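# Open the curtain fully without tipping the robot

## Task

Pull the curtain all the way open, and finish with the robot upright; a fall or a leaning robot counts as failure.

## Robot and tools

ROBOT. TidyBot++ is a wheeled base (0.54 m long, 0.50 m wide, 0.38 m tall) on four driven casters. It carries a single seven-joint arm with a two-finger gripper. The shoulder sits 0.12 m ahead of the base centre and 0.68 m above the floor. Upper arm 0.42 m, forearm 0.31 m, wrist-to-hand-point 0.31 m. The arm begins folded with the hand pointing down, sticking out up to 0.08 m past the base front. There are two cameras: base_camera, fixed on the front of the base (644x364 images), and wrist_camera, on the hand and looking along the fingers (644x476, fisheye).

FRAMES. Base frame: origin on the floor below the base centre, x forward, y left, z up, in metres. hand_pose and hand_target are reported in it as [x, y, z, qw, qx, qy, qz], for the point between the finger pads. The hand's own z axis runs out along the fingers, and the fingers close along its y axis. The odometry frame is the base frame as it was at the start. base_odometry counts wheel turns, so slip looks like travel, and heading is in rad with left positive. base_tilt is in degrees, with forward and right positive.

move. One call runs one action, built from any of the following.
- base: an object holding one or more relative offsets from where the base is now, measured along its axes at the moment the command starts. translate_m: metres, forward positive, -2 to 2. strafe_m: metres, left positive, -2 to 2. rotate_rad: radians, counter-clockwise seen from above positive, -6.3 to 6.3.
- joints: absolute targets by name, in radians. joint_2_rad is limited to ±2.249, joint_4_rad to ±2.579 and joint_6_rad to ±2.099. joint_1_rad, joint_3_rad, joint_5_rad and joint_7_rad have no limit and take the short way round, so send steps under half a turn. joint_1_rad positive turns the arm clockwise seen from above. gripper_pos runs from 0 (open, about 85 mm gap) to 1 (closed, squeezing hard).
- target: one list of seven numbers, an absolute hand pose in the base frame: x, y, z in metres, then the quaternion qw, qx, qy, qz. If target is given, joints may contain only gripper_pos.
- speeds: top-speed caps for this action only. translate_m and strafe_m take 0.05 to 0.5 m/s; give only one of them when both move. rotate_rad takes 0.1 to 1.57 rad/s.
- min_time_s: 0.1 to 8, the shortest duration each arm motion is allowed.
- cameras: a list drawn from base_camera, wrist_camera and all.
- blocking: true or omitted waits until everything is at rest. false returns within about 0.5 s while motion continues.
If a move names no action, it just reports the state and images, including the scene number. An unknown key makes the call invalid, and a value out of range gets it refused. A refused call, or a stop you did not command, cancels every later move, wait and finished_scene call in the same reply.

RESULTS. The move line reads done, or the worst status among the motions. base_status, joint_status and hand_status can say moving, done, off_target (resting short of the target and maybe still pushing), not_followed, contact_stop, time_out or torque_fault. "joint command not followed" or "pose unreachable" means a check withheld the arm's targets, for example to prevent self-collision. on_its_own lists what the robot did without being told. motor_effort is given as a percentage of maximum, with the peak during the last action in brackets. "ARM HIT" means a hard knock against the base or the arm itself. MOTOR HOT appears at 60 °C. An OVER-TEMPERATURE FAULT leaves the arm sagging for 30 to 60 s, and the affected keys show limit_stop_at_motor_heat; resend the targets once the arm accepts commands again. The pictures line gives the order of the images.

OTHER TOOLS. wait(seconds 0 to 10, cameras) lets time run without new commands. It returns early once running moves have settled. stop(cameras) brakes all your running motions. zoom_image(camera, region [x0, y0, x1, y1] in pixels from the top-left corner, at most 504 wide and 504 tall) enlarges part of that camera's latest image. read_manual(section "licences") only returns licence text. finished_scene(scene) ends the scene and cannot be undone. After ending scene 1, make no further calls in that reply.

HAND CONTROL. For a target, the controller picks joint angles itself, and the elbow may swing. The path can bend or overshoot. A pose out of reach wanders for up to 10 s and then reports time_out. After a result of done, the hand is usually within about 3 cm. To correct it, add (wanted position minus hand_pose) to the previous target. To hold the hand still, resend hand_target rather than hand_pose. A hand pointing down reaches at most about 0.94 m high, and only near the base. Targets low and close in front of the base can drive the arm into the base.

CURTAIN STRATEGY AND CAUTIONS. Find the curtain's edge in the camera images, then grip the fabric or push its edge. Pull it sideways with the arm or by strafing slowly (low speeds) until it is fully open. The robot tips if the arm snags above about 0.6 m while the base keeps driving or turning. A sideways pull on a raised hand can lift wheels, and so can swinging an outstretched arm. If the robot leans, back away or pull the arm in. Do not ram walls or fixed furniture. A blocked base keeps pushing until its 14 s time-out, and driving the arm into things can cause a torque fault that freezes the arm for 10 s. Avoid yanking or twisting the gripper hard, and avoid gripping tightly while the cloth is still anchored. Holding an outstretched arm or pushing toward an unreachable pose heats the motors. Before finishing, release the fabric and leave the curtain open on its own.

Each tool is called after "Request:" in YAML: its name, and indented under it one key for each argument.

## Session

Request:
move:
  joints: {"joint_6_rad": 0.7}
  cameras: ["all"]

Request:
move:
  base: {"rotate_rad": 1.57}
  cameras: ["all"]

Scene clock: 2.13 s.
move: done
base_odometry: x=+0.000 y=+0.000 heading=+0.000
base_tilt: forward=+0.0 right=+0.3
base_status: not commanded
joint_positions: joint_1_rad=-0.014 joint_2_rad=-0.339 joint_3_rad=+3.100 joint_4_rad=-2.532 joint_5_rad=+0.004 joint_6_rad=+0.599 joint_7_rad=+1.562 gripper_pos=+0.000
joint_status: all done
motor_effort: joint_1_rad=+1(1) joint_2_rad=-5(6) joint_3_rad=+1(1) joint_4_rad=+16(17) joint_5_rad=+0(1) joint_6_rad=+8(10) joint_7_rad=-1(1)
hand_pose: x=+0.5445 y=+0.0276 z=+0.8875 quat_wxyz=(-0.016, +0.715, +0.023, +0.698) (m; base frame)
hand_target: x=+0.5437 y=+0.0280 z=+0.9190 quat_wxyz=(-0.018, +0.679, +0.022, +0.734) (m; base frame)
hand_status: not commanded
pictures: base_camera, wrist_camera
camera_calibration:
wrist_camera: T_world_to_cam=[[0.0495285, -0.998748, -0.00708198, 0.00780044], [-0.0165956, 0.00626675, -0.999843, 0.956033], [0.998635, 0.0496382, -0.0162644, -0.397451], [0, 0, 0, 1]] pos_world=[0.412388, 0.0215282, 0.949473]

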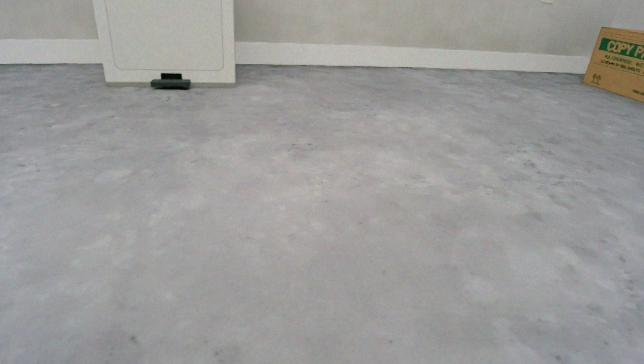

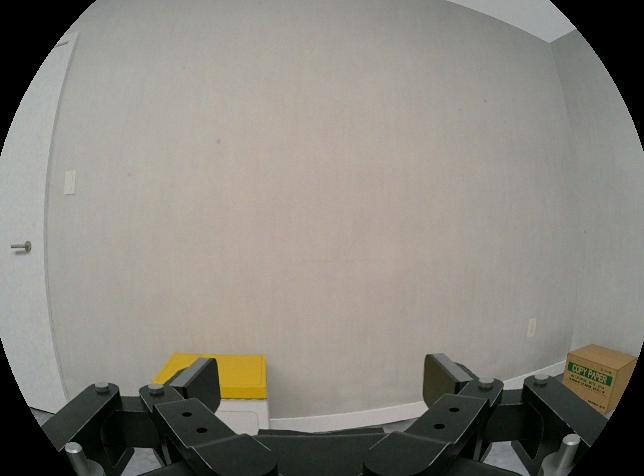

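Scene clock: 4.43 s.
move: done
base_odometry: x=+0.000 y=+0.000 heading=+1.569
base_tilt: forward=+0.1 right=+0.3
base_status: done
joint_positions: joint_1_rad=-0.014 joint_2_rad=-0.339 joint_3_rad=+3.100 joint_4_rad=-2.532 joint_5_rad=+0.004 joint_6_rad=+0.599 joint_7_rad=+1.562 gripper_pos=+0.000
joint_status: not commanded
motor_effort: joint_1_rad=+1(1) joint_2_rad=-7(8) joint_3_rad=+1(2) joint_4_rad=+17(17) joint_5_rad=-1(1) joint_6_rad=+9(10) joint_7_rad=-1(1)
hand_pose: x=+0.5445 y=+0.0277 z=+0.8875 quat_wxyz=(-0.016, +0.715, +0.023, +0.698) (m; base frame)
hand_target: x=+0.5437 y=+0.0280 z=+0.9190 quat_wxyz=(-0.018, +0.679, +0.022, +0.734) (m; base frame)
hand_status: not commanded
pictures: base_camera, wrist_camera
camera_calibration:
wrist_camera: T_world_to_cam=[[0.0497311, -0.998738, -0.00698858, 0.00772831], [-0.016592, 0.00617014, -0.999843, 0.956033], [0.998625, 0.0498393, -0.0162642, -0.397456], [0, 0, 0, 1]] pos_world=[0.412388, 0.0216286, 0.949473]

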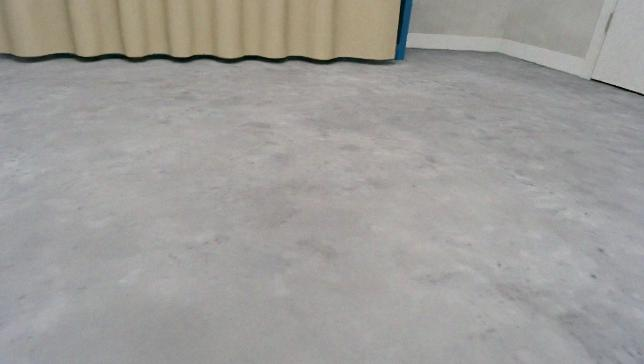

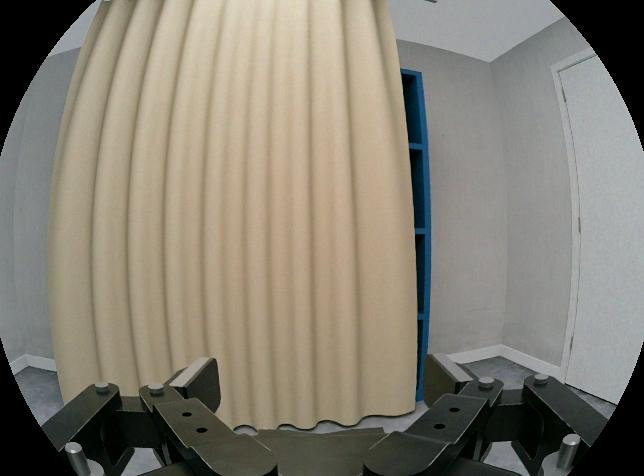

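Request:
zoom_image:
  camera: "wrist_camera"
  region: [30, 0, 480, 430]

Scaled by 1.120.

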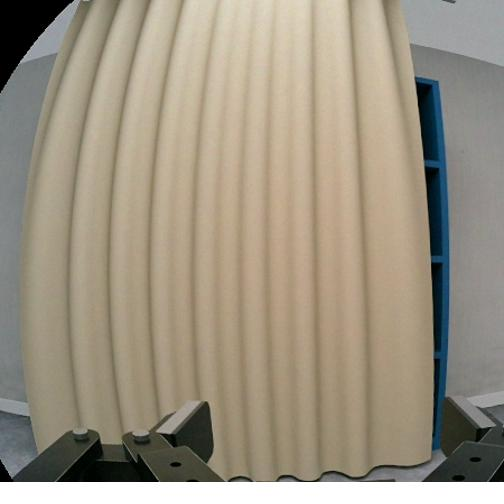

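Request:
move:
  joints: {"joint_6_rad": 1.3}
  cameras: ["wrist_camera"]

Scene clock: 32.47 s.
move: done
base_odometry: x=+0.000 y=+0.000 heading=+1.569
base_tilt: forward=+0.1 right=+0.3
base_status: not commanded
joint_positions: joint_1_rad=-0.014 joint_2_rad=-0.339 joint_3_rad=+3.100 joint_4_rad=-2.532 joint_5_rad=+0.004 joint_6_rad=+1.202 joint_7_rad=+1.562 gripper_pos=+0.000
joint_status: all done
motor_effort: joint_1_rad=+0(1) joint_2_rad=-5(8) joint_3_rad=+1(1) joint_4_rad=+16(18) joint_5_rad=-1(1) joint_6_rad=+7(12) joint_7_rad=-1(1)
hand_pose: x=+0.4939 y=+0.0278 z=+1.0653 quat_wxyz=(-0.024, +0.476, +0.019, +0.879) (m; base frame)
hand_target: x=+0.4759 y=+0.0272 z=+1.0900 quat_wxyz=(-0.025, +0.432, +0.018, +0.901) (m; base frame)
hand_status: not commanded
pictures: wrist_camera
camera_calibration:
wrist_camera: T_world_to_cam=[[0.0643206, -0.997911, -0.00610957, 0.00353], [0.552099, 0.0406843, -0.832786, 0.673105], [0.831294, 0.0501922, 0.553562, -0.868402], [0, 0, 0, 1]] pos_world=[0.350051, 0.0197249, 1.04129]

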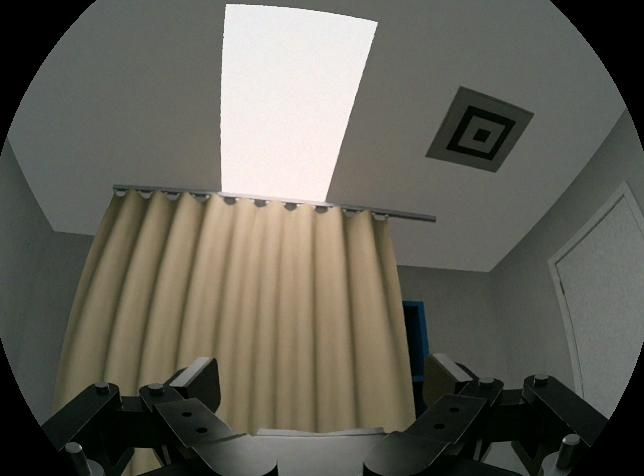

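Request:
move:
  base: {"translate_m": 1.171, "strafe_m": -0.861, "rotate_rad": 0.225}
  joints: {"joint_1_rad": 0.3, "joint_2_rad": 0.58, "joint_3_rad": 3.14, "joint_4_rad": -0.95, "joint_5_rad": -1.64, "joint_6_rad": -1.94, "joint_7_rad": 0.0}
  cameras: ["all"]

Scene clock: 61.20 s.
move: done
base_odometry: x=+0.863 y=+1.170 heading=+1.794
base_tilt: forward=+0.1 right=+0.4
base_status: done
joint_positions: joint_1_rad=+0.290 joint_2_rad=+0.543 joint_3_rad=+3.126 joint_4_rad=-0.977 joint_5_rad=-1.565 joint_6_rad=-1.859 joint_7_rad=+0.048 gripper_pos=+0.000
joint_status: all done
motor_effort: joint_1_rad=+0(2) joint_2_rad=-31(34) joint_3_rad=-2(4) joint_4_rad=+13(19) joint_5_rad=-10(10) joint_6_rad=+1(10) joint_7_rad=-1(2)
hand_pose: x=+0.6259 y=+0.1640 z=+1.0548 quat_wxyz=(-0.518, +0.530, -0.475, -0.475) (m; base frame)
hand_target: x=+0.6169 y=+0.1504 z=+1.0627 quat_wxyz=(-0.510, +0.519, -0.453, -0.515) (m; base frame)
hand_status: not commanded
pictures: base_camera, wrist_camera
camera_calibration:
wrist_camera: T_world_to_cam=[[-0.996474, -0.0171354, -0.0821365, 0.71409], [-0.0824688, 0.0196845, 0.996399, -0.942779], [-0.0154569, 0.999659, -0.0210282, 0.00119962], [0, 0, 0, 1]] pos_world=[0.633841, 0.0295952, 0.998063]

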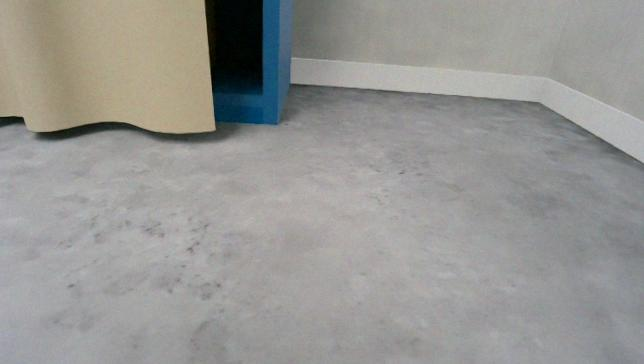

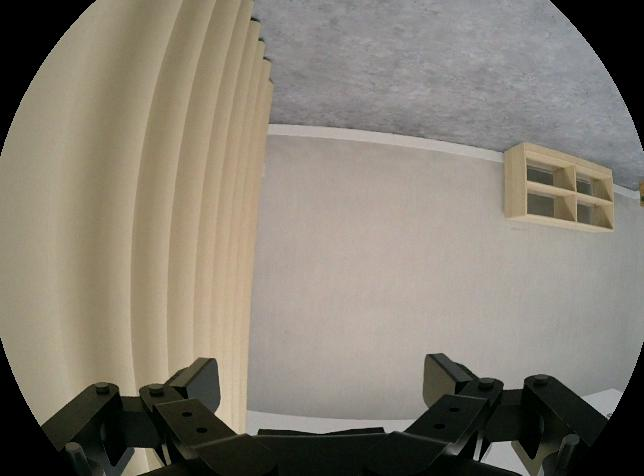

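Request:
move:
  base: {"translate_m": 0.39, "strafe_m": -0.07}
  cameras: ["all"]

Scene clock: 79.17 s.
move: done
base_odometry: x=+0.845 y=+1.566 heading=+1.794
base_tilt: forward=+0.0 right=+0.3
base_status: done
joint_positions: joint_1_rad=+0.291 joint_2_rad=+0.553 joint_3_rad=+3.126 joint_4_rad=-0.975 joint_5_rad=-1.569 joint_6_rad=-1.867 joint_7_rad=+0.047 gripper_pos=+0.000
joint_status: not commanded
motor_effort: joint_1_rad=+0(1) joint_2_rad=-31(34) joint_3_rad=-3(3) joint_4_rad=+13(14) joint_5_rad=-10(10) joint_6_rad=+1(2) joint_7_rad=-1(1)
hand_pose: x=+0.6272 y=+0.1628 z=+1.0520 quat_wxyz=(-0.516, +0.528, -0.474, -0.480) (m; base frame)
hand_target: x=+0.6169 y=+0.1504 z=+1.0627 quat_wxyz=(-0.510, +0.519, -0.453, -0.515) (m; base frame)
hand_status: not commanded
pictures: base_camera, wrist_camera
camera_calibration:
wrist_camera: T_world_to_cam=[[-0.996912, -0.0237228, -0.0748631, 0.708876], [-0.0751877, 0.0130996, 0.997083, -0.944032], [-0.0226729, 0.999633, -0.0148428, 0.000357045], [0, 0, 0, 1]] pos_world=[0.635715, 0.028826, 0.994353]

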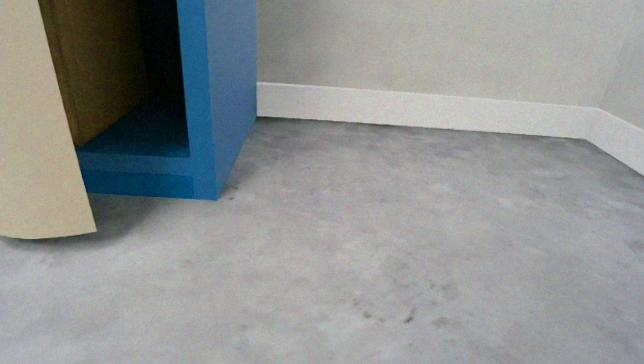

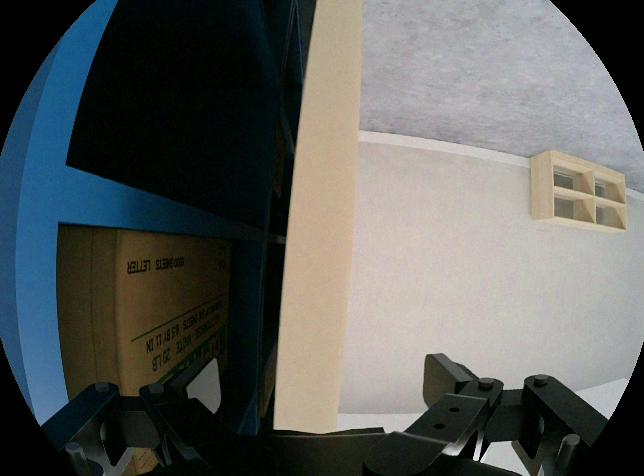

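Request:
move:
  base: {"translate_m": 0.01, "strafe_m": 0.145}
  cameras: ["wrist_camera"]

Request:
move:
  joints: {"gripper_pos": 1.0}
  cameras: ["wrist_camera"]

Scene clock: 96.37 s.
move: done
base_odometry: x=+0.701 y=+1.544 heading=+1.794
base_tilt: forward=+0.0 right=+0.3
base_status: done
joint_positions: joint_1_rad=+0.292 joint_2_rad=+0.553 joint_3_rad=+3.127 joint_4_rad=-0.975 joint_5_rad=-1.569 joint_6_rad=-1.867 joint_7_rad=+0.047 gripper_pos=+0.000
joint_status: not commanded
motor_effort: joint_1_rad=+0(3) joint_2_rad=-31(32) joint_3_rad=-3(4) joint_4_rad=+13(14) joint_5_rad=-9(10) joint_6_rad=+1(1) joint_7_rad=-1(1)
hand_pose: x=+0.6276 y=+0.1620 z=+1.0518 quat_wxyz=(-0.517, +0.528, -0.474, -0.479) (m; base frame)
hand_target: x=+0.6169 y=+0.1504 z=+1.0627 quat_wxyz=(-0.510, +0.519, -0.453, -0.515) (m; base frame)
hand_status: not commanded
pictures: wrist_camera
camera_calibration:
wrist_camera: T_world_to_cam=[[-0.996965, -0.0217671, -0.0747463, 0.70882], [-0.0750555, 0.0137509, 0.997085, -0.944117], [-0.0206758, 0.999668, -0.0153429, 0.000390805], [0, 0, 0, 1]] pos_world=[0.635816, 0.0280208, 0.994352]

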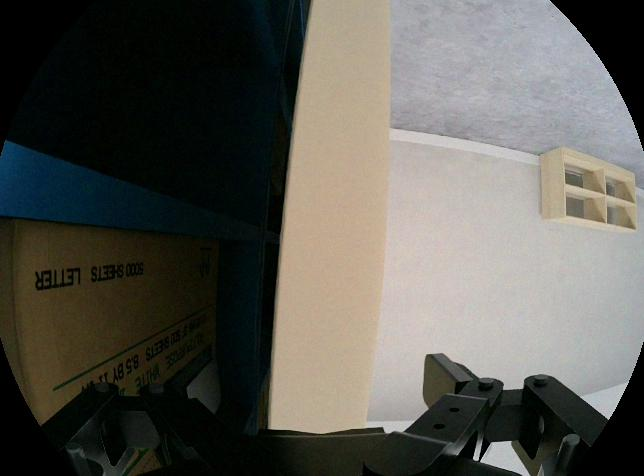

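Scene clock: 97.47 s.
move: done
base_odometry: x=+0.701 y=+1.544 heading=+1.794
base_tilt: forward=+0.0 right=+0.3
base_status: not commanded
joint_positions: joint_1_rad=+0.292 joint_2_rad=+0.553 joint_3_rad=+3.127 joint_4_rad=-0.975 joint_5_rad=-1.570 joint_6_rad=-1.867 joint_7_rad=+0.047 gripper_pos=+0.994
joint_status: all done
motor_effort: joint_1_rad=+0(1) joint_2_rad=-30(32) joint_3_rad=-3(3) joint_4_rad=+13(14) joint_5_rad=-9(10) joint_6_rad=+1(1) joint_7_rad=-1(1)
hand_pose: x=+0.6276 y=+0.1620 z=+1.0518 quat_wxyz=(-0.517, +0.528, -0.474, -0.479) (m; base frame)
hand_target: x=+0.6169 y=+0.1504 z=+1.0627 quat_wxyz=(-0.510, +0.519, -0.453, -0.515) (m; base frame)
hand_status: not commanded
pictures: wrist_camera
camera_calibration:
wrist_camera: T_world_to_cam=[[-0.996965, -0.0217671, -0.0747485, 0.708822], [-0.0750577, 0.0137509, 0.997084, -0.944116], [-0.0206758, 0.999668, -0.0153429, 0.000390778], [0, 0, 0, 1]] pos_world=[0.635816, 0.0280208, 0.994352]

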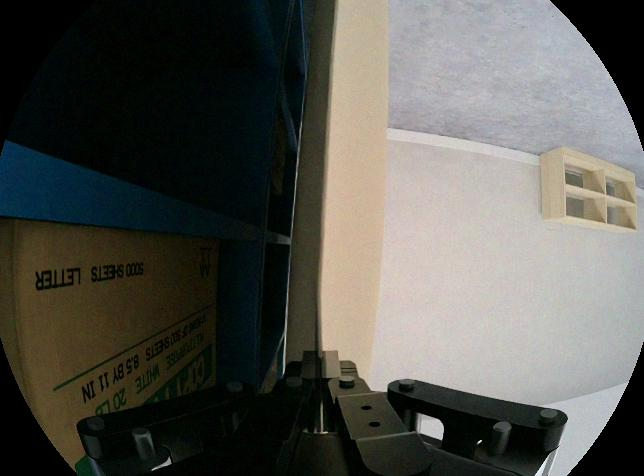

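Request:
move:
  base: {"strafe_m": 1.2}
  speeds: {"strafe_m": 0.3}
  cameras: ["all"]

Scene clock: 114.53 s.
move: done
base_odometry: x=-0.469 y=+1.278 heading=+1.794
base_tilt: forward=+0.1 right=+0.3
base_status: done
joint_positions: joint_1_rad=+0.307 joint_2_rad=+0.553 joint_3_rad=+3.129 joint_4_rad=-0.957 joint_5_rad=-1.647 joint_6_rad=-1.867 joint_7_rad=+0.047 gripper_pos=+0.994
joint_status: not commanded
motor_effort: joint_1_rad=-3(4) joint_2_rad=-27(33) joint_3_rad=-2(4) joint_4_rad=+10(14) joint_5_rad=-1(10) joint_6_rad=+0(2) joint_7_rad=-1(1)
hand_pose: x=+0.6286 y=+0.1531 z=+1.0785 quat_wxyz=(-0.546, +0.516, -0.451, -0.482) (m; base frame)
hand_target: x=+0.6169 y=+0.1504 z=+1.0627 quat_wxyz=(-0.510, +0.519, -0.453, -0.515) (m; base frame)
hand_status: not commanded
pictures: base_camera, wrist_camera
camera_calibration:
wrist_camera: T_world_to_cam=[[-0.993511, -0.00216996, -0.113716, 0.74846], [-0.113443, -0.0528603, 0.992137, -0.930786], [-0.00816395, 0.9986, 0.0522712, -0.0708612], [0, 0, 0, 1]] pos_world=[0.637433, 0.0231845, 1.01228]

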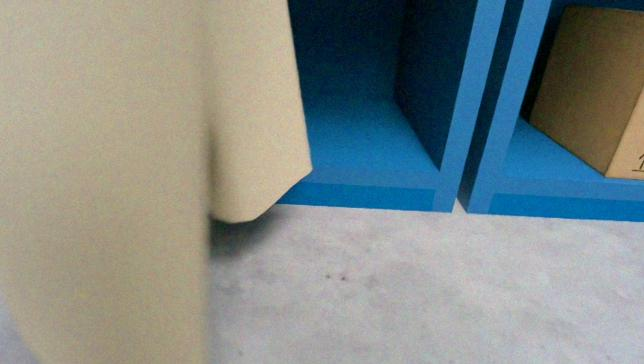

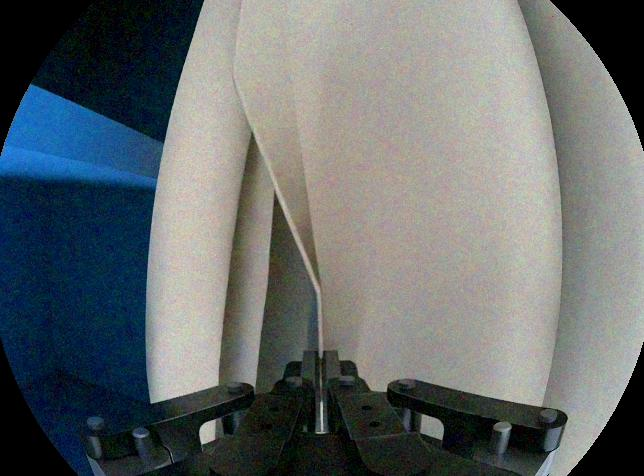

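Request:
move:
  base: {"strafe_m": 0.25}
  speeds: {"strafe_m": 0.25}
  cameras: ["all"]

Scene clock: 125.60 s.
move: done
base_odometry: x=-0.713 y=+1.223 heading=+1.793
base_tilt: forward=+0.1 right=+0.4
base_status: done
joint_positions: joint_1_rad=+0.321 joint_2_rad=+0.553 joint_3_rad=+3.129 joint_4_rad=-0.953 joint_5_rad=-1.664 joint_6_rad=-1.867 joint_7_rad=+0.047 gripper_pos=+0.994
joint_status: not commanded
motor_effort: joint_1_rad=-5(7) joint_2_rad=-25(27) joint_3_rad=-2(3) joint_4_rad=+9(11) joint_5_rad=+2(3) joint_6_rad=-1(1) joint_7_rad=-1(1)
hand_pose: x=+0.6300 y=+0.1459 z=+1.0845 quat_wxyz=(-0.555, +0.511, -0.448, -0.479) (m; base frame)
hand_target: x=+0.6169 y=+0.1504 z=+1.0627 quat_wxyz=(-0.510, +0.519, -0.453, -0.515) (m; base frame)
hand_status: not commanded
pictures: base_camera, wrist_camera
camera_calibration:
wrist_camera: T_world_to_cam=[[-0.992356, 0.0120352, -0.122821, 0.757639], [-0.123351, -0.0661265, 0.990158, -0.926711], [0.00379499, 0.997739, 0.0671055, -0.0874952], [0, 0, 0, 1]] pos_world=[0.637869, 0.0168989, 1.01651]

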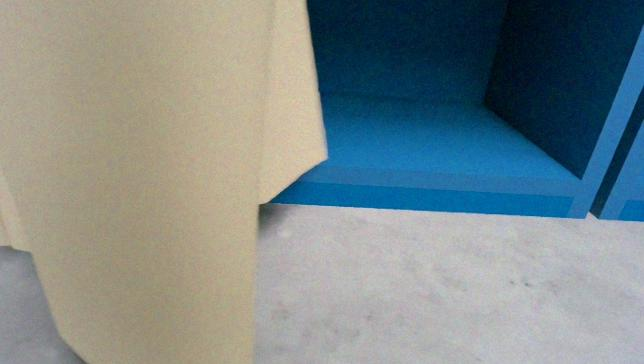

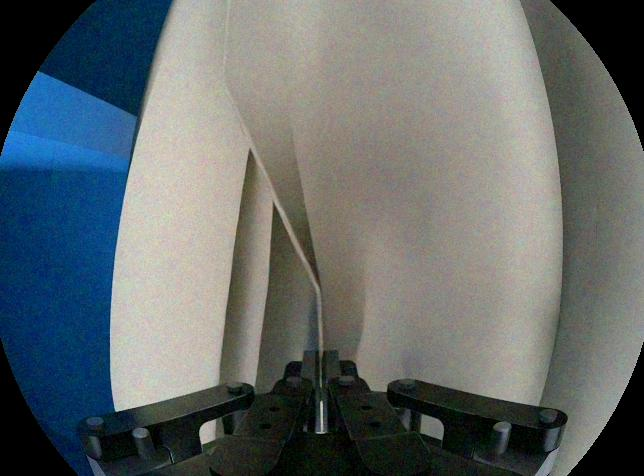

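Request:
move:
  base: {"strafe_m": 0.15}
  speeds: {"strafe_m": 0.2}
  cameras: ["all"]

Scene clock: 133.53 s.
move: done
base_odometry: x=-0.860 y=+1.190 heading=+1.793
base_tilt: forward=+0.1 right=+0.3
base_status: done
joint_positions: joint_1_rad=+0.328 joint_2_rad=+0.553 joint_3_rad=+3.130 joint_4_rad=-0.950 joint_5_rad=-1.674 joint_6_rad=-1.867 joint_7_rad=+0.047 gripper_pos=+0.994
joint_status: not commanded
motor_effort: joint_1_rad=-5(8) joint_2_rad=-25(26) joint_3_rad=-2(3) joint_4_rad=+9(10) joint_5_rad=+1(4) joint_6_rad=+0(1) joint_7_rad=-1(1)
hand_pose: x=+0.6307 y=+0.1418 z=+1.0880 quat_wxyz=(-0.560, +0.508, -0.446, -0.478) (m; base frame)
hand_target: x=+0.6169 y=+0.1504 z=+1.0627 quat_wxyz=(-0.510, +0.519, -0.453, -0.515) (m; base frame)
hand_status: not commanded
pictures: base_camera, wrist_camera
camera_calibration:
wrist_camera: T_world_to_cam=[[-0.991572, 0.0199411, -0.128013, 0.762784], [-0.129148, -0.0736782, 0.988884, -0.924233], [0.0102877, 0.997083, 0.0756325, -0.0968966], [0, 0, 0, 1]] pos_world=[0.63799, 0.0133074, 1.01893]

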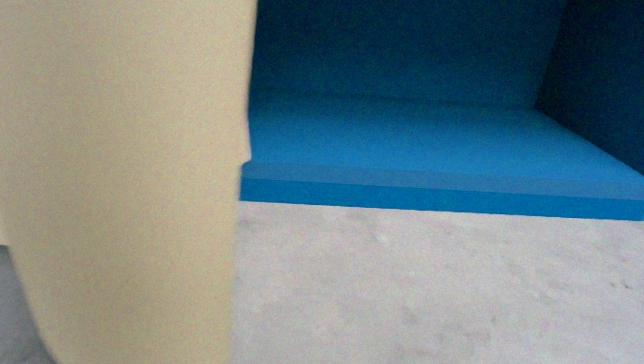

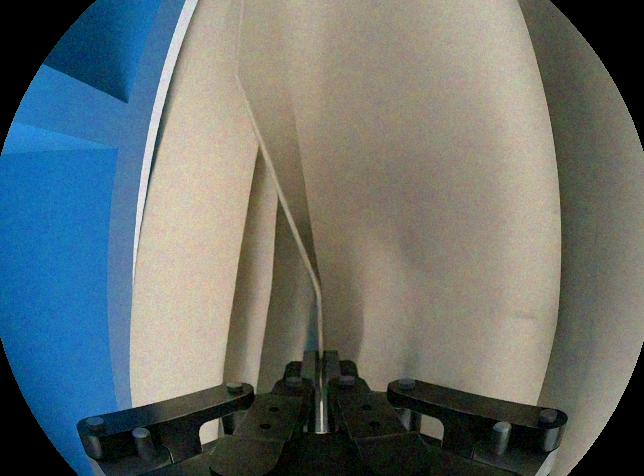

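Request:
move:
  base: {"strafe_m": 0.1}
  speeds: {"strafe_m": 0.15}
  cameras: ["all"]

Scene clock: 144.70 s.
move: done
base_odometry: x=-0.957 y=+1.168 heading=+1.793
base_tilt: forward=+0.0 right=+0.3
base_status: done
joint_positions: joint_1_rad=+0.331 joint_2_rad=+0.553 joint_3_rad=+3.130 joint_4_rad=-0.948 joint_5_rad=-1.681 joint_6_rad=-1.867 joint_7_rad=+0.046 gripper_pos=+0.994
joint_status: not commanded
motor_effort: joint_1_rad=-5(8) joint_2_rad=-25(27) joint_3_rad=-2(3) joint_4_rad=+10(10) joint_5_rad=+2(5) joint_6_rad=+0(2) joint_7_rad=-1(1)
hand_pose: x=+0.6308 y=+0.1403 z=+1.0906 quat_wxyz=(-0.563, +0.507, -0.444, -0.478) (m; base frame)
hand_target: x=+0.6169 y=+0.1504 z=+1.0627 quat_wxyz=(-0.510, +0.519, -0.453, -0.515) (m; base frame)
hand_status: not commanded
pictures: base_camera, wrist_camera
camera_calibration:
wrist_camera: T_world_to_cam=[[-0.991067, 0.0228114, -0.131403, 0.766236], [-0.132823, -0.0798311, 0.98792, -0.922579], [0.0120459, 0.996547, 0.0821478, -0.103808], [0, 0, 0, 1]] pos_world=[0.638101, 0.0123204, 1.02065]

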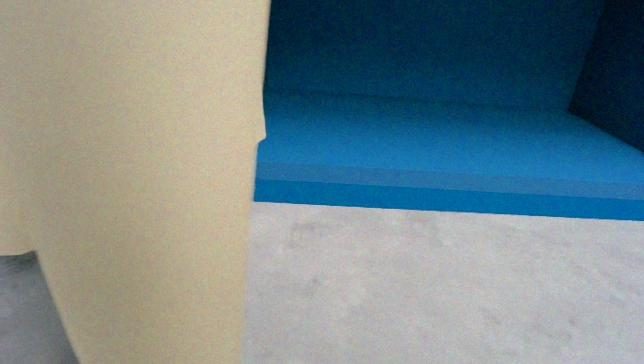

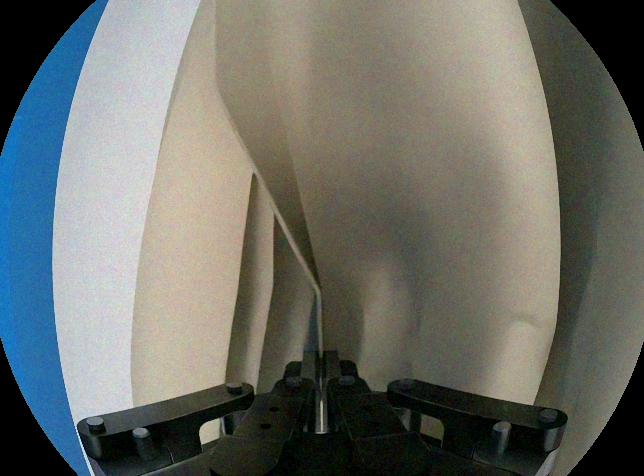

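Request:
move:
  base: {"strafe_m": 0.12}
  speeds: {"strafe_m": 0.15}
  cameras: ["wrist_camera"]

Scene clock: 154.13 s.
move: done
base_odometry: x=-1.074 y=+1.142 heading=+1.793
base_tilt: forward=+0.1 right=+0.3
base_status: done
joint_positions: joint_1_rad=+0.336 joint_2_rad=+0.553 joint_3_rad=+3.130 joint_4_rad=-0.945 joint_5_rad=-1.695 joint_6_rad=-1.867 joint_7_rad=+0.046 gripper_pos=+0.994
joint_status: not commanded
motor_effort: joint_1_rad=-7(9) joint_2_rad=-24(26) joint_3_rad=-3(4) joint_4_rad=+9(10) joint_5_rad=+5(6) joint_6_rad=-1(2) joint_7_rad=-1(1)
hand_pose: x=+0.6309 y=+0.1373 z=+1.0955 quat_wxyz=(-0.569, +0.504, -0.440, -0.477) (m; base frame)
hand_target: x=+0.6169 y=+0.1504 z=+1.0627 quat_wxyz=(-0.510, +0.519, -0.453, -0.515) (m; base frame)
hand_status: not commanded
pictures: wrist_camera
camera_calibration:
wrist_camera: T_world_to_cam=[[-0.989864, 0.0287367, -0.139082, 0.773913], [-0.141152, -0.0909553, 0.985801, -0.918633], [0.0156784, 0.99544, 0.0940896, -0.116367], [0, 0, 0, 1]] pos_world=[0.638227, 0.0100425, 1.02418]

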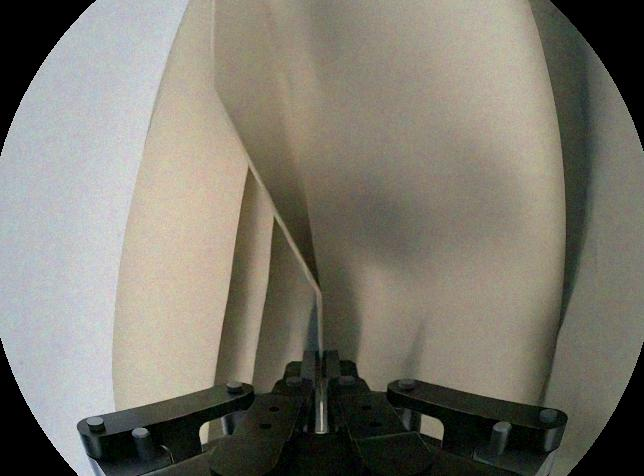

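Request:
move:
  joints: {"gripper_pos": 0.0}

Request:
move:
  base: {"strafe_m": -0.3}
  cameras: []

Request:
move:
  base: {"translate_m": -0.6}
  joints: {"joint_1_rad": 0.0, "joint_5_rad": 0.0, "joint_6_rad": 0.8, "joint_7_rad": 1.57}
  min_time_s: 3
  cameras: ["all"]

Scene clock: 165.53 s.
move: done
base_odometry: x=-1.074 y=+1.142 heading=+1.793
base_tilt: forward=+0.0 right=+0.3
base_status: not commanded
joint_positions: joint_1_rad=+0.323 joint_2_rad=+0.568 joint_3_rad=+3.136 joint_4_rad=-0.945 joint_5_rad=-1.639 joint_6_rad=-1.869 joint_7_rad=+0.046 gripper_pos=+0.000
joint_status: all done
motor_effort: joint_1_rad=-2(6) joint_2_rad=-32(35) joint_3_rad=-4(4) joint_4_rad=+12(14) joint_5_rad=-9(9) joint_6_rad=+0(1) joint_7_rad=-1(1)
hand_pose: x=+0.6371 y=+0.1416 z=+1.0708 quat_wxyz=(-0.547, +0.512, -0.461, -0.476) (m; base frame)
hand_target: x=+0.6169 y=+0.1504 z=+1.0627 quat_wxyz=(-0.510, +0.519, -0.453, -0.515) (m; base frame)
hand_status: not commanded
pictures: none

Scene clock: 167.43 s.
move: done
base_odometry: x=-0.782 y=+1.208 heading=+1.792
base_tilt: forward=+0.1 right=+0.3
base_status: done
joint_positions: joint_1_rad=+0.310 joint_2_rad=+0.568 joint_3_rad=+3.136 joint_4_rad=-0.945 joint_5_rad=-1.639 joint_6_rad=-1.869 joint_7_rad=+0.046 gripper_pos=+0.000
joint_status: not commanded
motor_effort: joint_1_rad=+0(4) joint_2_rad=-31(36) joint_3_rad=-3(5) joint_4_rad=+13(14) joint_5_rad=-9(10) joint_6_rad=+1(1) joint_7_rad=-1(1)
hand_pose: x=+0.6353 y=+0.1485 z=+1.0707 quat_wxyz=(-0.544, +0.515, -0.457, -0.479) (m; base frame)
hand_target: x=+0.6169 y=+0.1504 z=+1.0627 quat_wxyz=(-0.510, +0.519, -0.453, -0.515) (m; base frame)
hand_status: not commanded
pictures: none
No camera images: "cameras" was empty.

Scene clock: 171.13 s.
move: done
base_odometry: x=-0.649 y=+0.623 heading=+1.792
base_tilt: forward=+0.1 right=+0.3
base_status: done
joint_positions: joint_1_rad=+0.011 joint_2_rad=+0.568 joint_3_rad=+3.136 joint_4_rad=-0.945 joint_5_rad=-0.057 joint_6_rad=+0.703 joint_7_rad=+1.523 gripper_pos=+0.000
joint_status: all done
motor_effort: joint_1_rad=+1(2) joint_2_rad=-36(40) joint_3_rad=+0(4) joint_4_rad=+18(21) joint_5_rad=+0(10) joint_6_rad=+6(10) joint_7_rad=-1(2)
hand_pose: x=+0.8847 y=-0.0164 z=+1.2689 quat_wxyz=(-0.033, +0.393, -0.037, +0.918) (m; base frame)
hand_target: x=+0.8713 y=+0.0018 z=+1.2786 quat_wxyz=(-0.001, +0.357, +0.000, +0.934) (m; base frame)
hand_status: not commanded
pictures: base_camera, wrist_camera
camera_calibration:
wrist_camera: T_world_to_cam=[[0.0373723, -0.993312, -0.109243, 0.0903136], [0.694329, 0.104432, -0.71204, 0.35076], [0.718687, -0.0492397, 0.693588, -1.38351], [0, 0, 0, 1]] pos_world=[0.747392, -0.0150446, 1.21921]

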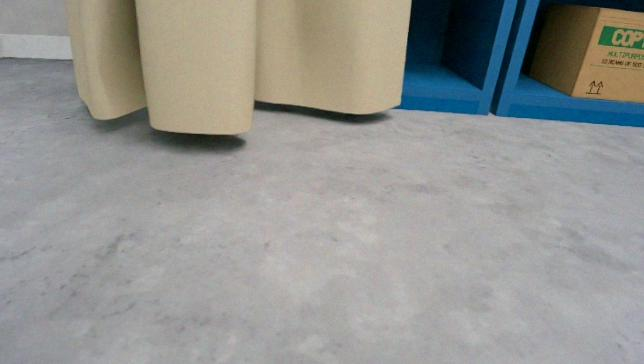

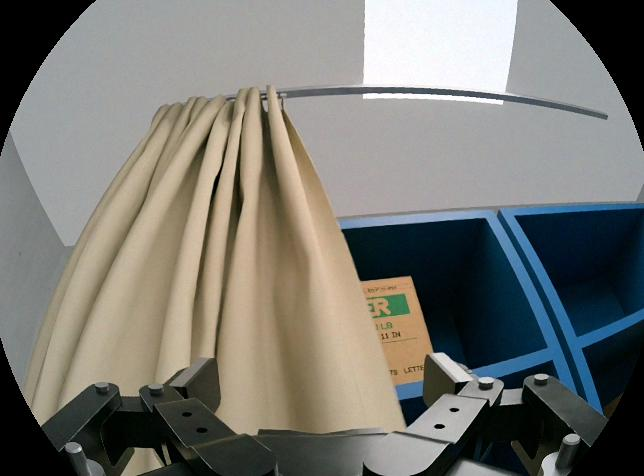

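Request:
zoom_image:
  camera: "wrist_camera"
  region: [130, 50, 330, 200]

Scaled by 2.520.

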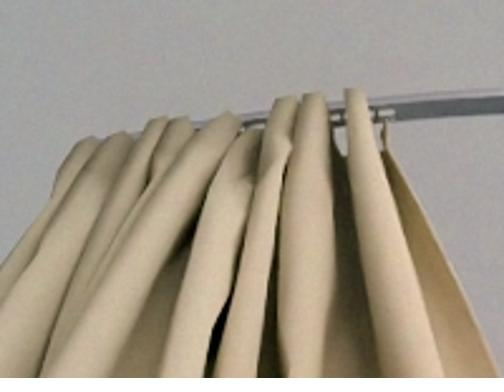

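Request:
move:
  base: {"translate_m": 0.3, "strafe_m": -0.62}
  joints: {"joint_1_rad": 0.0, "joint_2_rad": 0.57, "joint_3_rad": 3.14, "joint_4_rad": -0.22, "joint_5_rad": -1.64, "joint_6_rad": -1.66, "joint_7_rad": -0.83}
  cameras: ["all"]

Scene clock: 189.13 s.
move: done
base_odometry: x=-0.110 y=+1.052 heading=+1.792
base_tilt: forward=+0.1 right=+0.3
base_status: done
joint_positions: joint_1_rad=+0.004 joint_2_rad=+0.568 joint_3_rad=+3.136 joint_4_rad=-0.239 joint_5_rad=-1.569 joint_6_rad=-1.574 joint_7_rad=-0.781 gripper_pos=+0.000
joint_status: all done
motor_effort: joint_1_rad=+0(5) joint_2_rad=-29(40) joint_3_rad=-3(4) joint_4_rad=+11(20) joint_5_rad=-7(8) joint_6_rad=+6(8) joint_7_rad=-1(2)
hand_pose: x=+0.5717 y=+0.3110 z=+1.2538 quat_wxyz=(-0.495, +0.496, -0.504, -0.505) (m; base frame)
hand_target: x=+0.5339 y=+0.3104 z=+1.2535 quat_wxyz=(-0.455, +0.520, -0.486, -0.535) (m; base frame)
hand_status: not commanded
pictures: base_camera, wrist_camera
camera_calibration:
wrist_camera: T_world_to_cam=[[-0.999423, -0.00750087, 0.0331208, 0.533126], [0.0330529, 0.00900039, 0.999413, -1.21486], [-0.00779457, 0.999931, -0.00874727, -0.162289], [0, 0, 0, 1]] pos_world=[0.571708, 0.177211, 1.19507]

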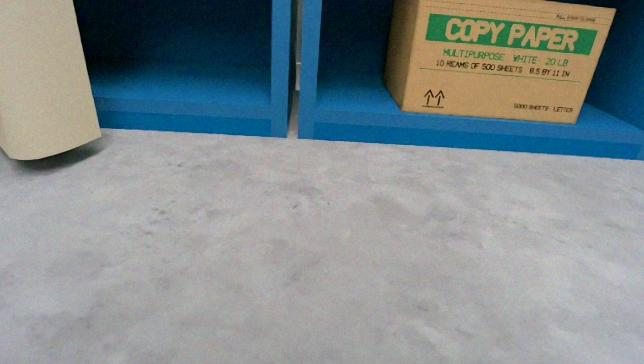

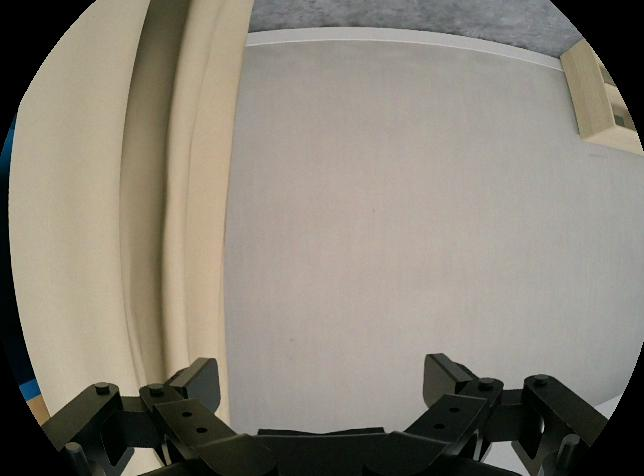

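Request:
move:
  base: {"translate_m": 0.35}
  cameras: ["wrist_camera"]

Scene clock: 205.23 s.
move: done
base_odometry: x=-0.187 y=+1.393 heading=+1.792
base_tilt: forward=+0.1 right=+0.3
base_status: done
joint_positions: joint_1_rad=+0.004 joint_2_rad=+0.570 joint_3_rad=+3.136 joint_4_rad=-0.239 joint_5_rad=-1.576 joint_6_rad=-1.580 joint_7_rad=-0.783 gripper_pos=+0.000
joint_status: not commanded
motor_effort: joint_1_rad=+0(1) joint_2_rad=-29(34) joint_3_rad=-3(4) joint_4_rad=+11(13) joint_5_rad=-7(8) joint_6_rad=+6(8) joint_7_rad=-1(1)
hand_pose: x=+0.5700 y=+0.3109 z=+1.2534 quat_wxyz=(-0.492, +0.497, -0.502, -0.508) (m; base frame)
hand_target: x=+0.5339 y=+0.3104 z=+1.2535 quat_wxyz=(-0.455, +0.520, -0.486, -0.535) (m; base frame)
hand_status: not commanded
pictures: wrist_camera
camera_calibration:
wrist_camera: T_world_to_cam=[[-0.999215, -0.0159539, 0.0362499, 0.530066], [0.0361204, 0.00833036, 0.999313, -1.21594], [-0.0162449, 0.999838, -0.00774756, -0.158667], [0, 0, 0, 1]] pos_world=[0.570993, 0.177227, 1.19466]

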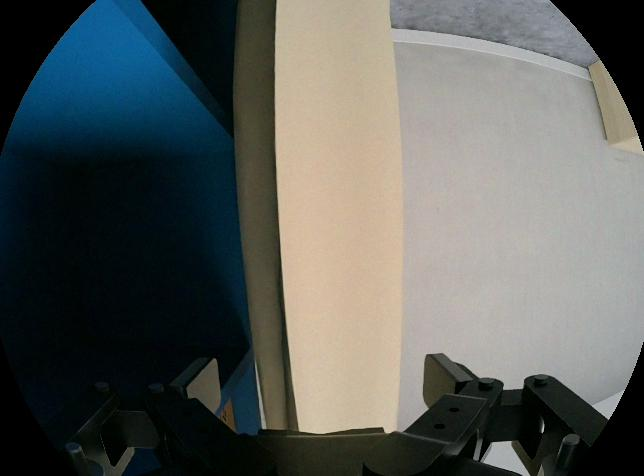

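Request:
move:
  base: {"translate_m": 0.02, "strafe_m": 0.18}
  cameras: ["wrist_camera"]

Request:
move:
  joints: {"gripper_pos": 1.0}
  cameras: ["wrist_camera"]

Scene clock: 221.97 s.
move: done
base_odometry: x=-0.367 y=+1.374 heading=+1.791
base_tilt: forward=+0.1 right=+0.3
base_status: done
joint_positions: joint_1_rad=-0.004 joint_2_rad=+0.570 joint_3_rad=+3.136 joint_4_rad=-0.239 joint_5_rad=-1.576 joint_6_rad=-1.580 joint_7_rad=-0.783 gripper_pos=+0.000
joint_status: not commanded
motor_effort: joint_1_rad=+0(3) joint_2_rad=-29(30) joint_3_rad=-3(3) joint_4_rad=+11(11) joint_5_rad=-7(8) joint_6_rad=+7(7) joint_7_rad=-1(1)
hand_pose: x=+0.5676 y=+0.3142 z=+1.2534 quat_wxyz=(-0.490, +0.499, -0.501, -0.510) (m; base frame)
hand_target: x=+0.5339 y=+0.3104 z=+1.2535 quat_wxyz=(-0.455, +0.520, -0.486, -0.535) (m; base frame)
hand_status: not commanded
pictures: wrist_camera
camera_calibration:
wrist_camera: T_world_to_cam=[[-0.999065, -0.0236476, 0.0361948, 0.530083], [0.0360001, 0.00860737, 0.999315, -1.2159], [-0.023943, 0.999683, -0.00774801, -0.157588], [0, 0, 0, 1]] pos_world=[0.569587, 0.180539, 1.19466]

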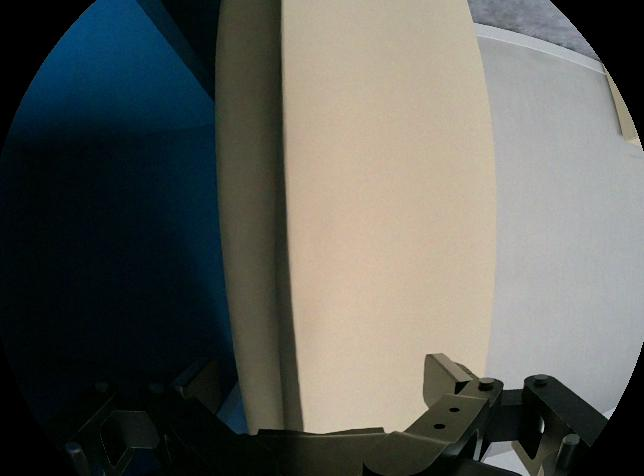

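Scene clock: 223.07 s.
move: done
base_odometry: x=-0.367 y=+1.374 heading=+1.791
base_tilt: forward=+0.0 right=+0.3
base_status: not commanded
joint_positions: joint_1_rad=-0.004 joint_2_rad=+0.570 joint_3_rad=+3.136 joint_4_rad=-0.239 joint_5_rad=-1.576 joint_6_rad=-1.580 joint_7_rad=-0.783 gripper_pos=+0.991
joint_status: all done
motor_effort: joint_1_rad=+1(1) joint_2_rad=-29(30) joint_3_rad=-3(3) joint_4_rad=+11(11) joint_5_rad=-8(8) joint_6_rad=+7(7) joint_7_rad=-1(1)
hand_pose: x=+0.5676 y=+0.3142 z=+1.2534 quat_wxyz=(-0.490, +0.499, -0.501, -0.510) (m; base frame)
hand_target: x=+0.5339 y=+0.3104 z=+1.2535 quat_wxyz=(-0.455, +0.520, -0.486, -0.535) (m; base frame)
hand_status: not commanded
pictures: wrist_camera
camera_calibration:
wrist_camera: T_world_to_cam=[[-0.999065, -0.0236476, 0.0361948, 0.530083], [0.0360001, 0.00860737, 0.999315, -1.2159], [-0.023943, 0.999683, -0.00774801, -0.157588], [0, 0, 0, 1]] pos_world=[0.569587, 0.180539, 1.19466]

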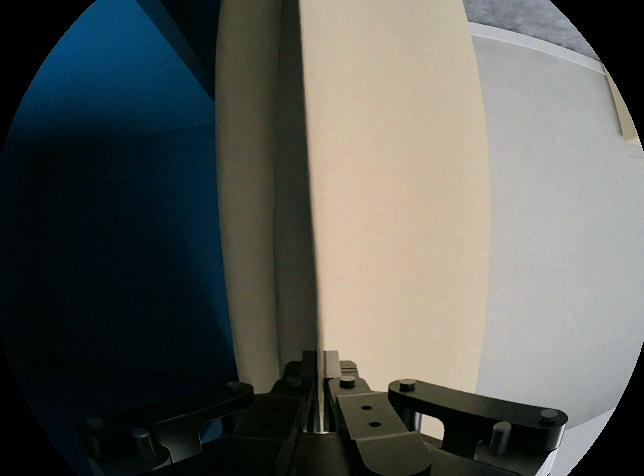

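Request:
move:
  base: {"strafe_m": 0.85}
  speeds: {"strafe_m": 0.3}
  cameras: ["all"]

Request:
move:
  base: {"strafe_m": 0.12}
  speeds: {"strafe_m": 0.2}
  cameras: ["all"]

Scene clock: 241.70 s.
move: done
base_odometry: x=-1.196 y=+1.188 heading=+1.789
base_tilt: forward=+0.1 right=+0.4
base_status: done
joint_positions: joint_1_rad=+0.102 joint_2_rad=+0.523 joint_3_rad=+3.109 joint_4_rad=-0.203 joint_5_rad=-1.778 joint_6_rad=-1.520 joint_7_rad=-0.789 gripper_pos=+0.991
joint_status: not commanded
motor_effort: joint_1_rad=-22(22) joint_2_rad=-15(31) joint_3_rad=+4(6) joint_4_rad=+5(12) joint_5_rad=+20(23) joint_6_rad=-24(28) joint_7_rad=+0(1)
hand_pose: x=+0.5205 y=+0.2655 z=+1.3410 quat_wxyz=(-0.549, +0.474, -0.424, -0.541) (m; base frame)
hand_target: x=+0.5339 y=+0.3104 z=+1.2535 quat_wxyz=(-0.455, +0.520, -0.486, -0.535) (m; base frame)
hand_status: not commanded
pictures: base_camera, wrist_camera
camera_calibration:
wrist_camera: T_world_to_cam=[[-0.997836, -0.044931, -0.0480003, 0.596675], [-0.0389682, -0.18386, 0.98218, -1.18819], [-0.0529557, 0.981925, 0.181711, -0.343597], [0, 0, 0, 1]] pos_world=[0.530887, 0.145735, 1.25809]

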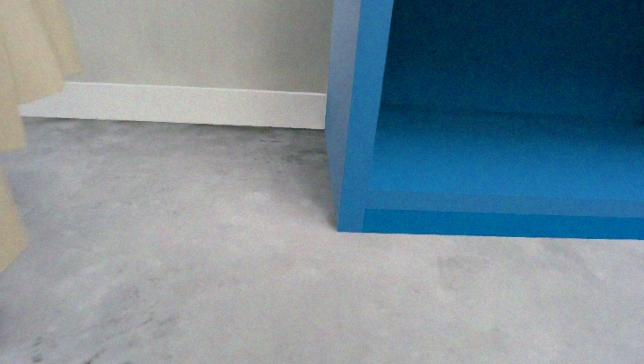

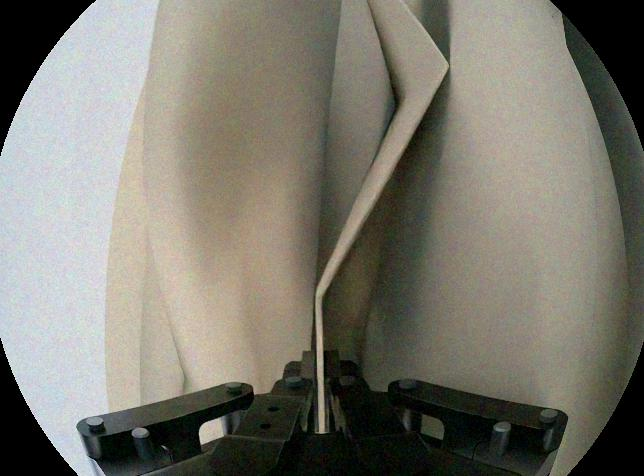

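Scene clock: 244.63 s.
move: time_out
base_odometry: x=-1.311 y=+1.162 heading=+1.784
base_tilt: forward=+0.1 right=+0.4
base_status: strafe_m time_out (by the wheels' count: +0.118 of +0.120)
joint_positions: joint_1_rad=+0.110 joint_2_rad=+0.522 joint_3_rad=+3.107 joint_4_rad=-0.202 joint_5_rad=-1.790 joint_6_rad=-1.503 joint_7_rad=-0.790 gripper_pos=+0.991
joint_status: not commanded
motor_effort: joint_1_rad=-20(24) joint_2_rad=-16(19) joint_3_rad=+3(6) joint_4_rad=+5(6) joint_5_rad=+17(24) joint_6_rad=-22(30) joint_7_rad=+0(1)
hand_pose: x=+0.5220 y=+0.2611 z=+1.3481 quat_wxyz=(-0.557, +0.466, -0.421, -0.544) (m; base frame)
hand_target: x=+0.5339 y=+0.3104 z=+1.2535 quat_wxyz=(-0.455, +0.520, -0.486, -0.535) (m; base frame)
hand_status: not commanded
pictures: base_camera, wrist_camera
camera_calibration:
wrist_camera: T_world_to_cam=[[-0.998238, -0.0353766, -0.0476441, 0.595582], [-0.039433, -0.204529, 0.978066, -1.18481], [-0.0443453, 0.978221, 0.202774, -0.372448], [0, 0, 0, 1]] pos_world=[0.531295, 0.143078, 1.26272]

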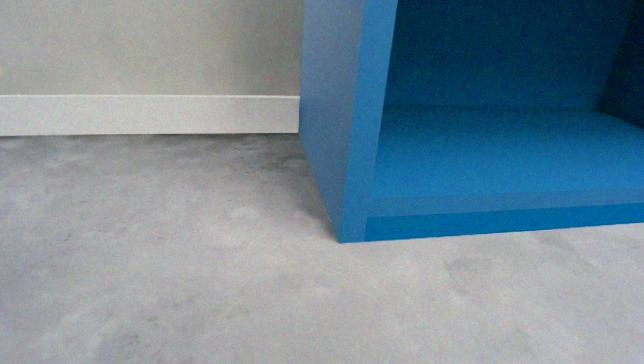

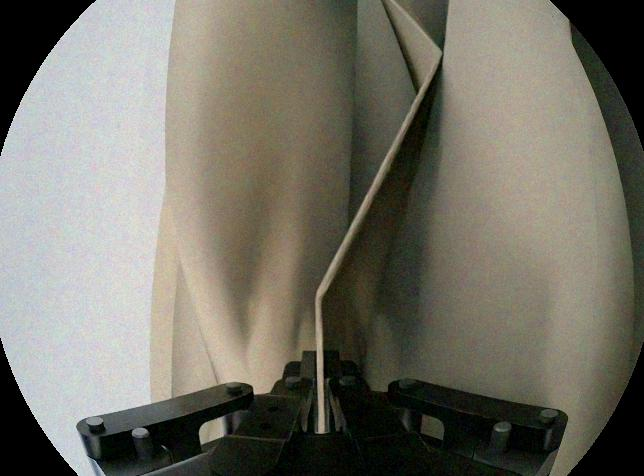

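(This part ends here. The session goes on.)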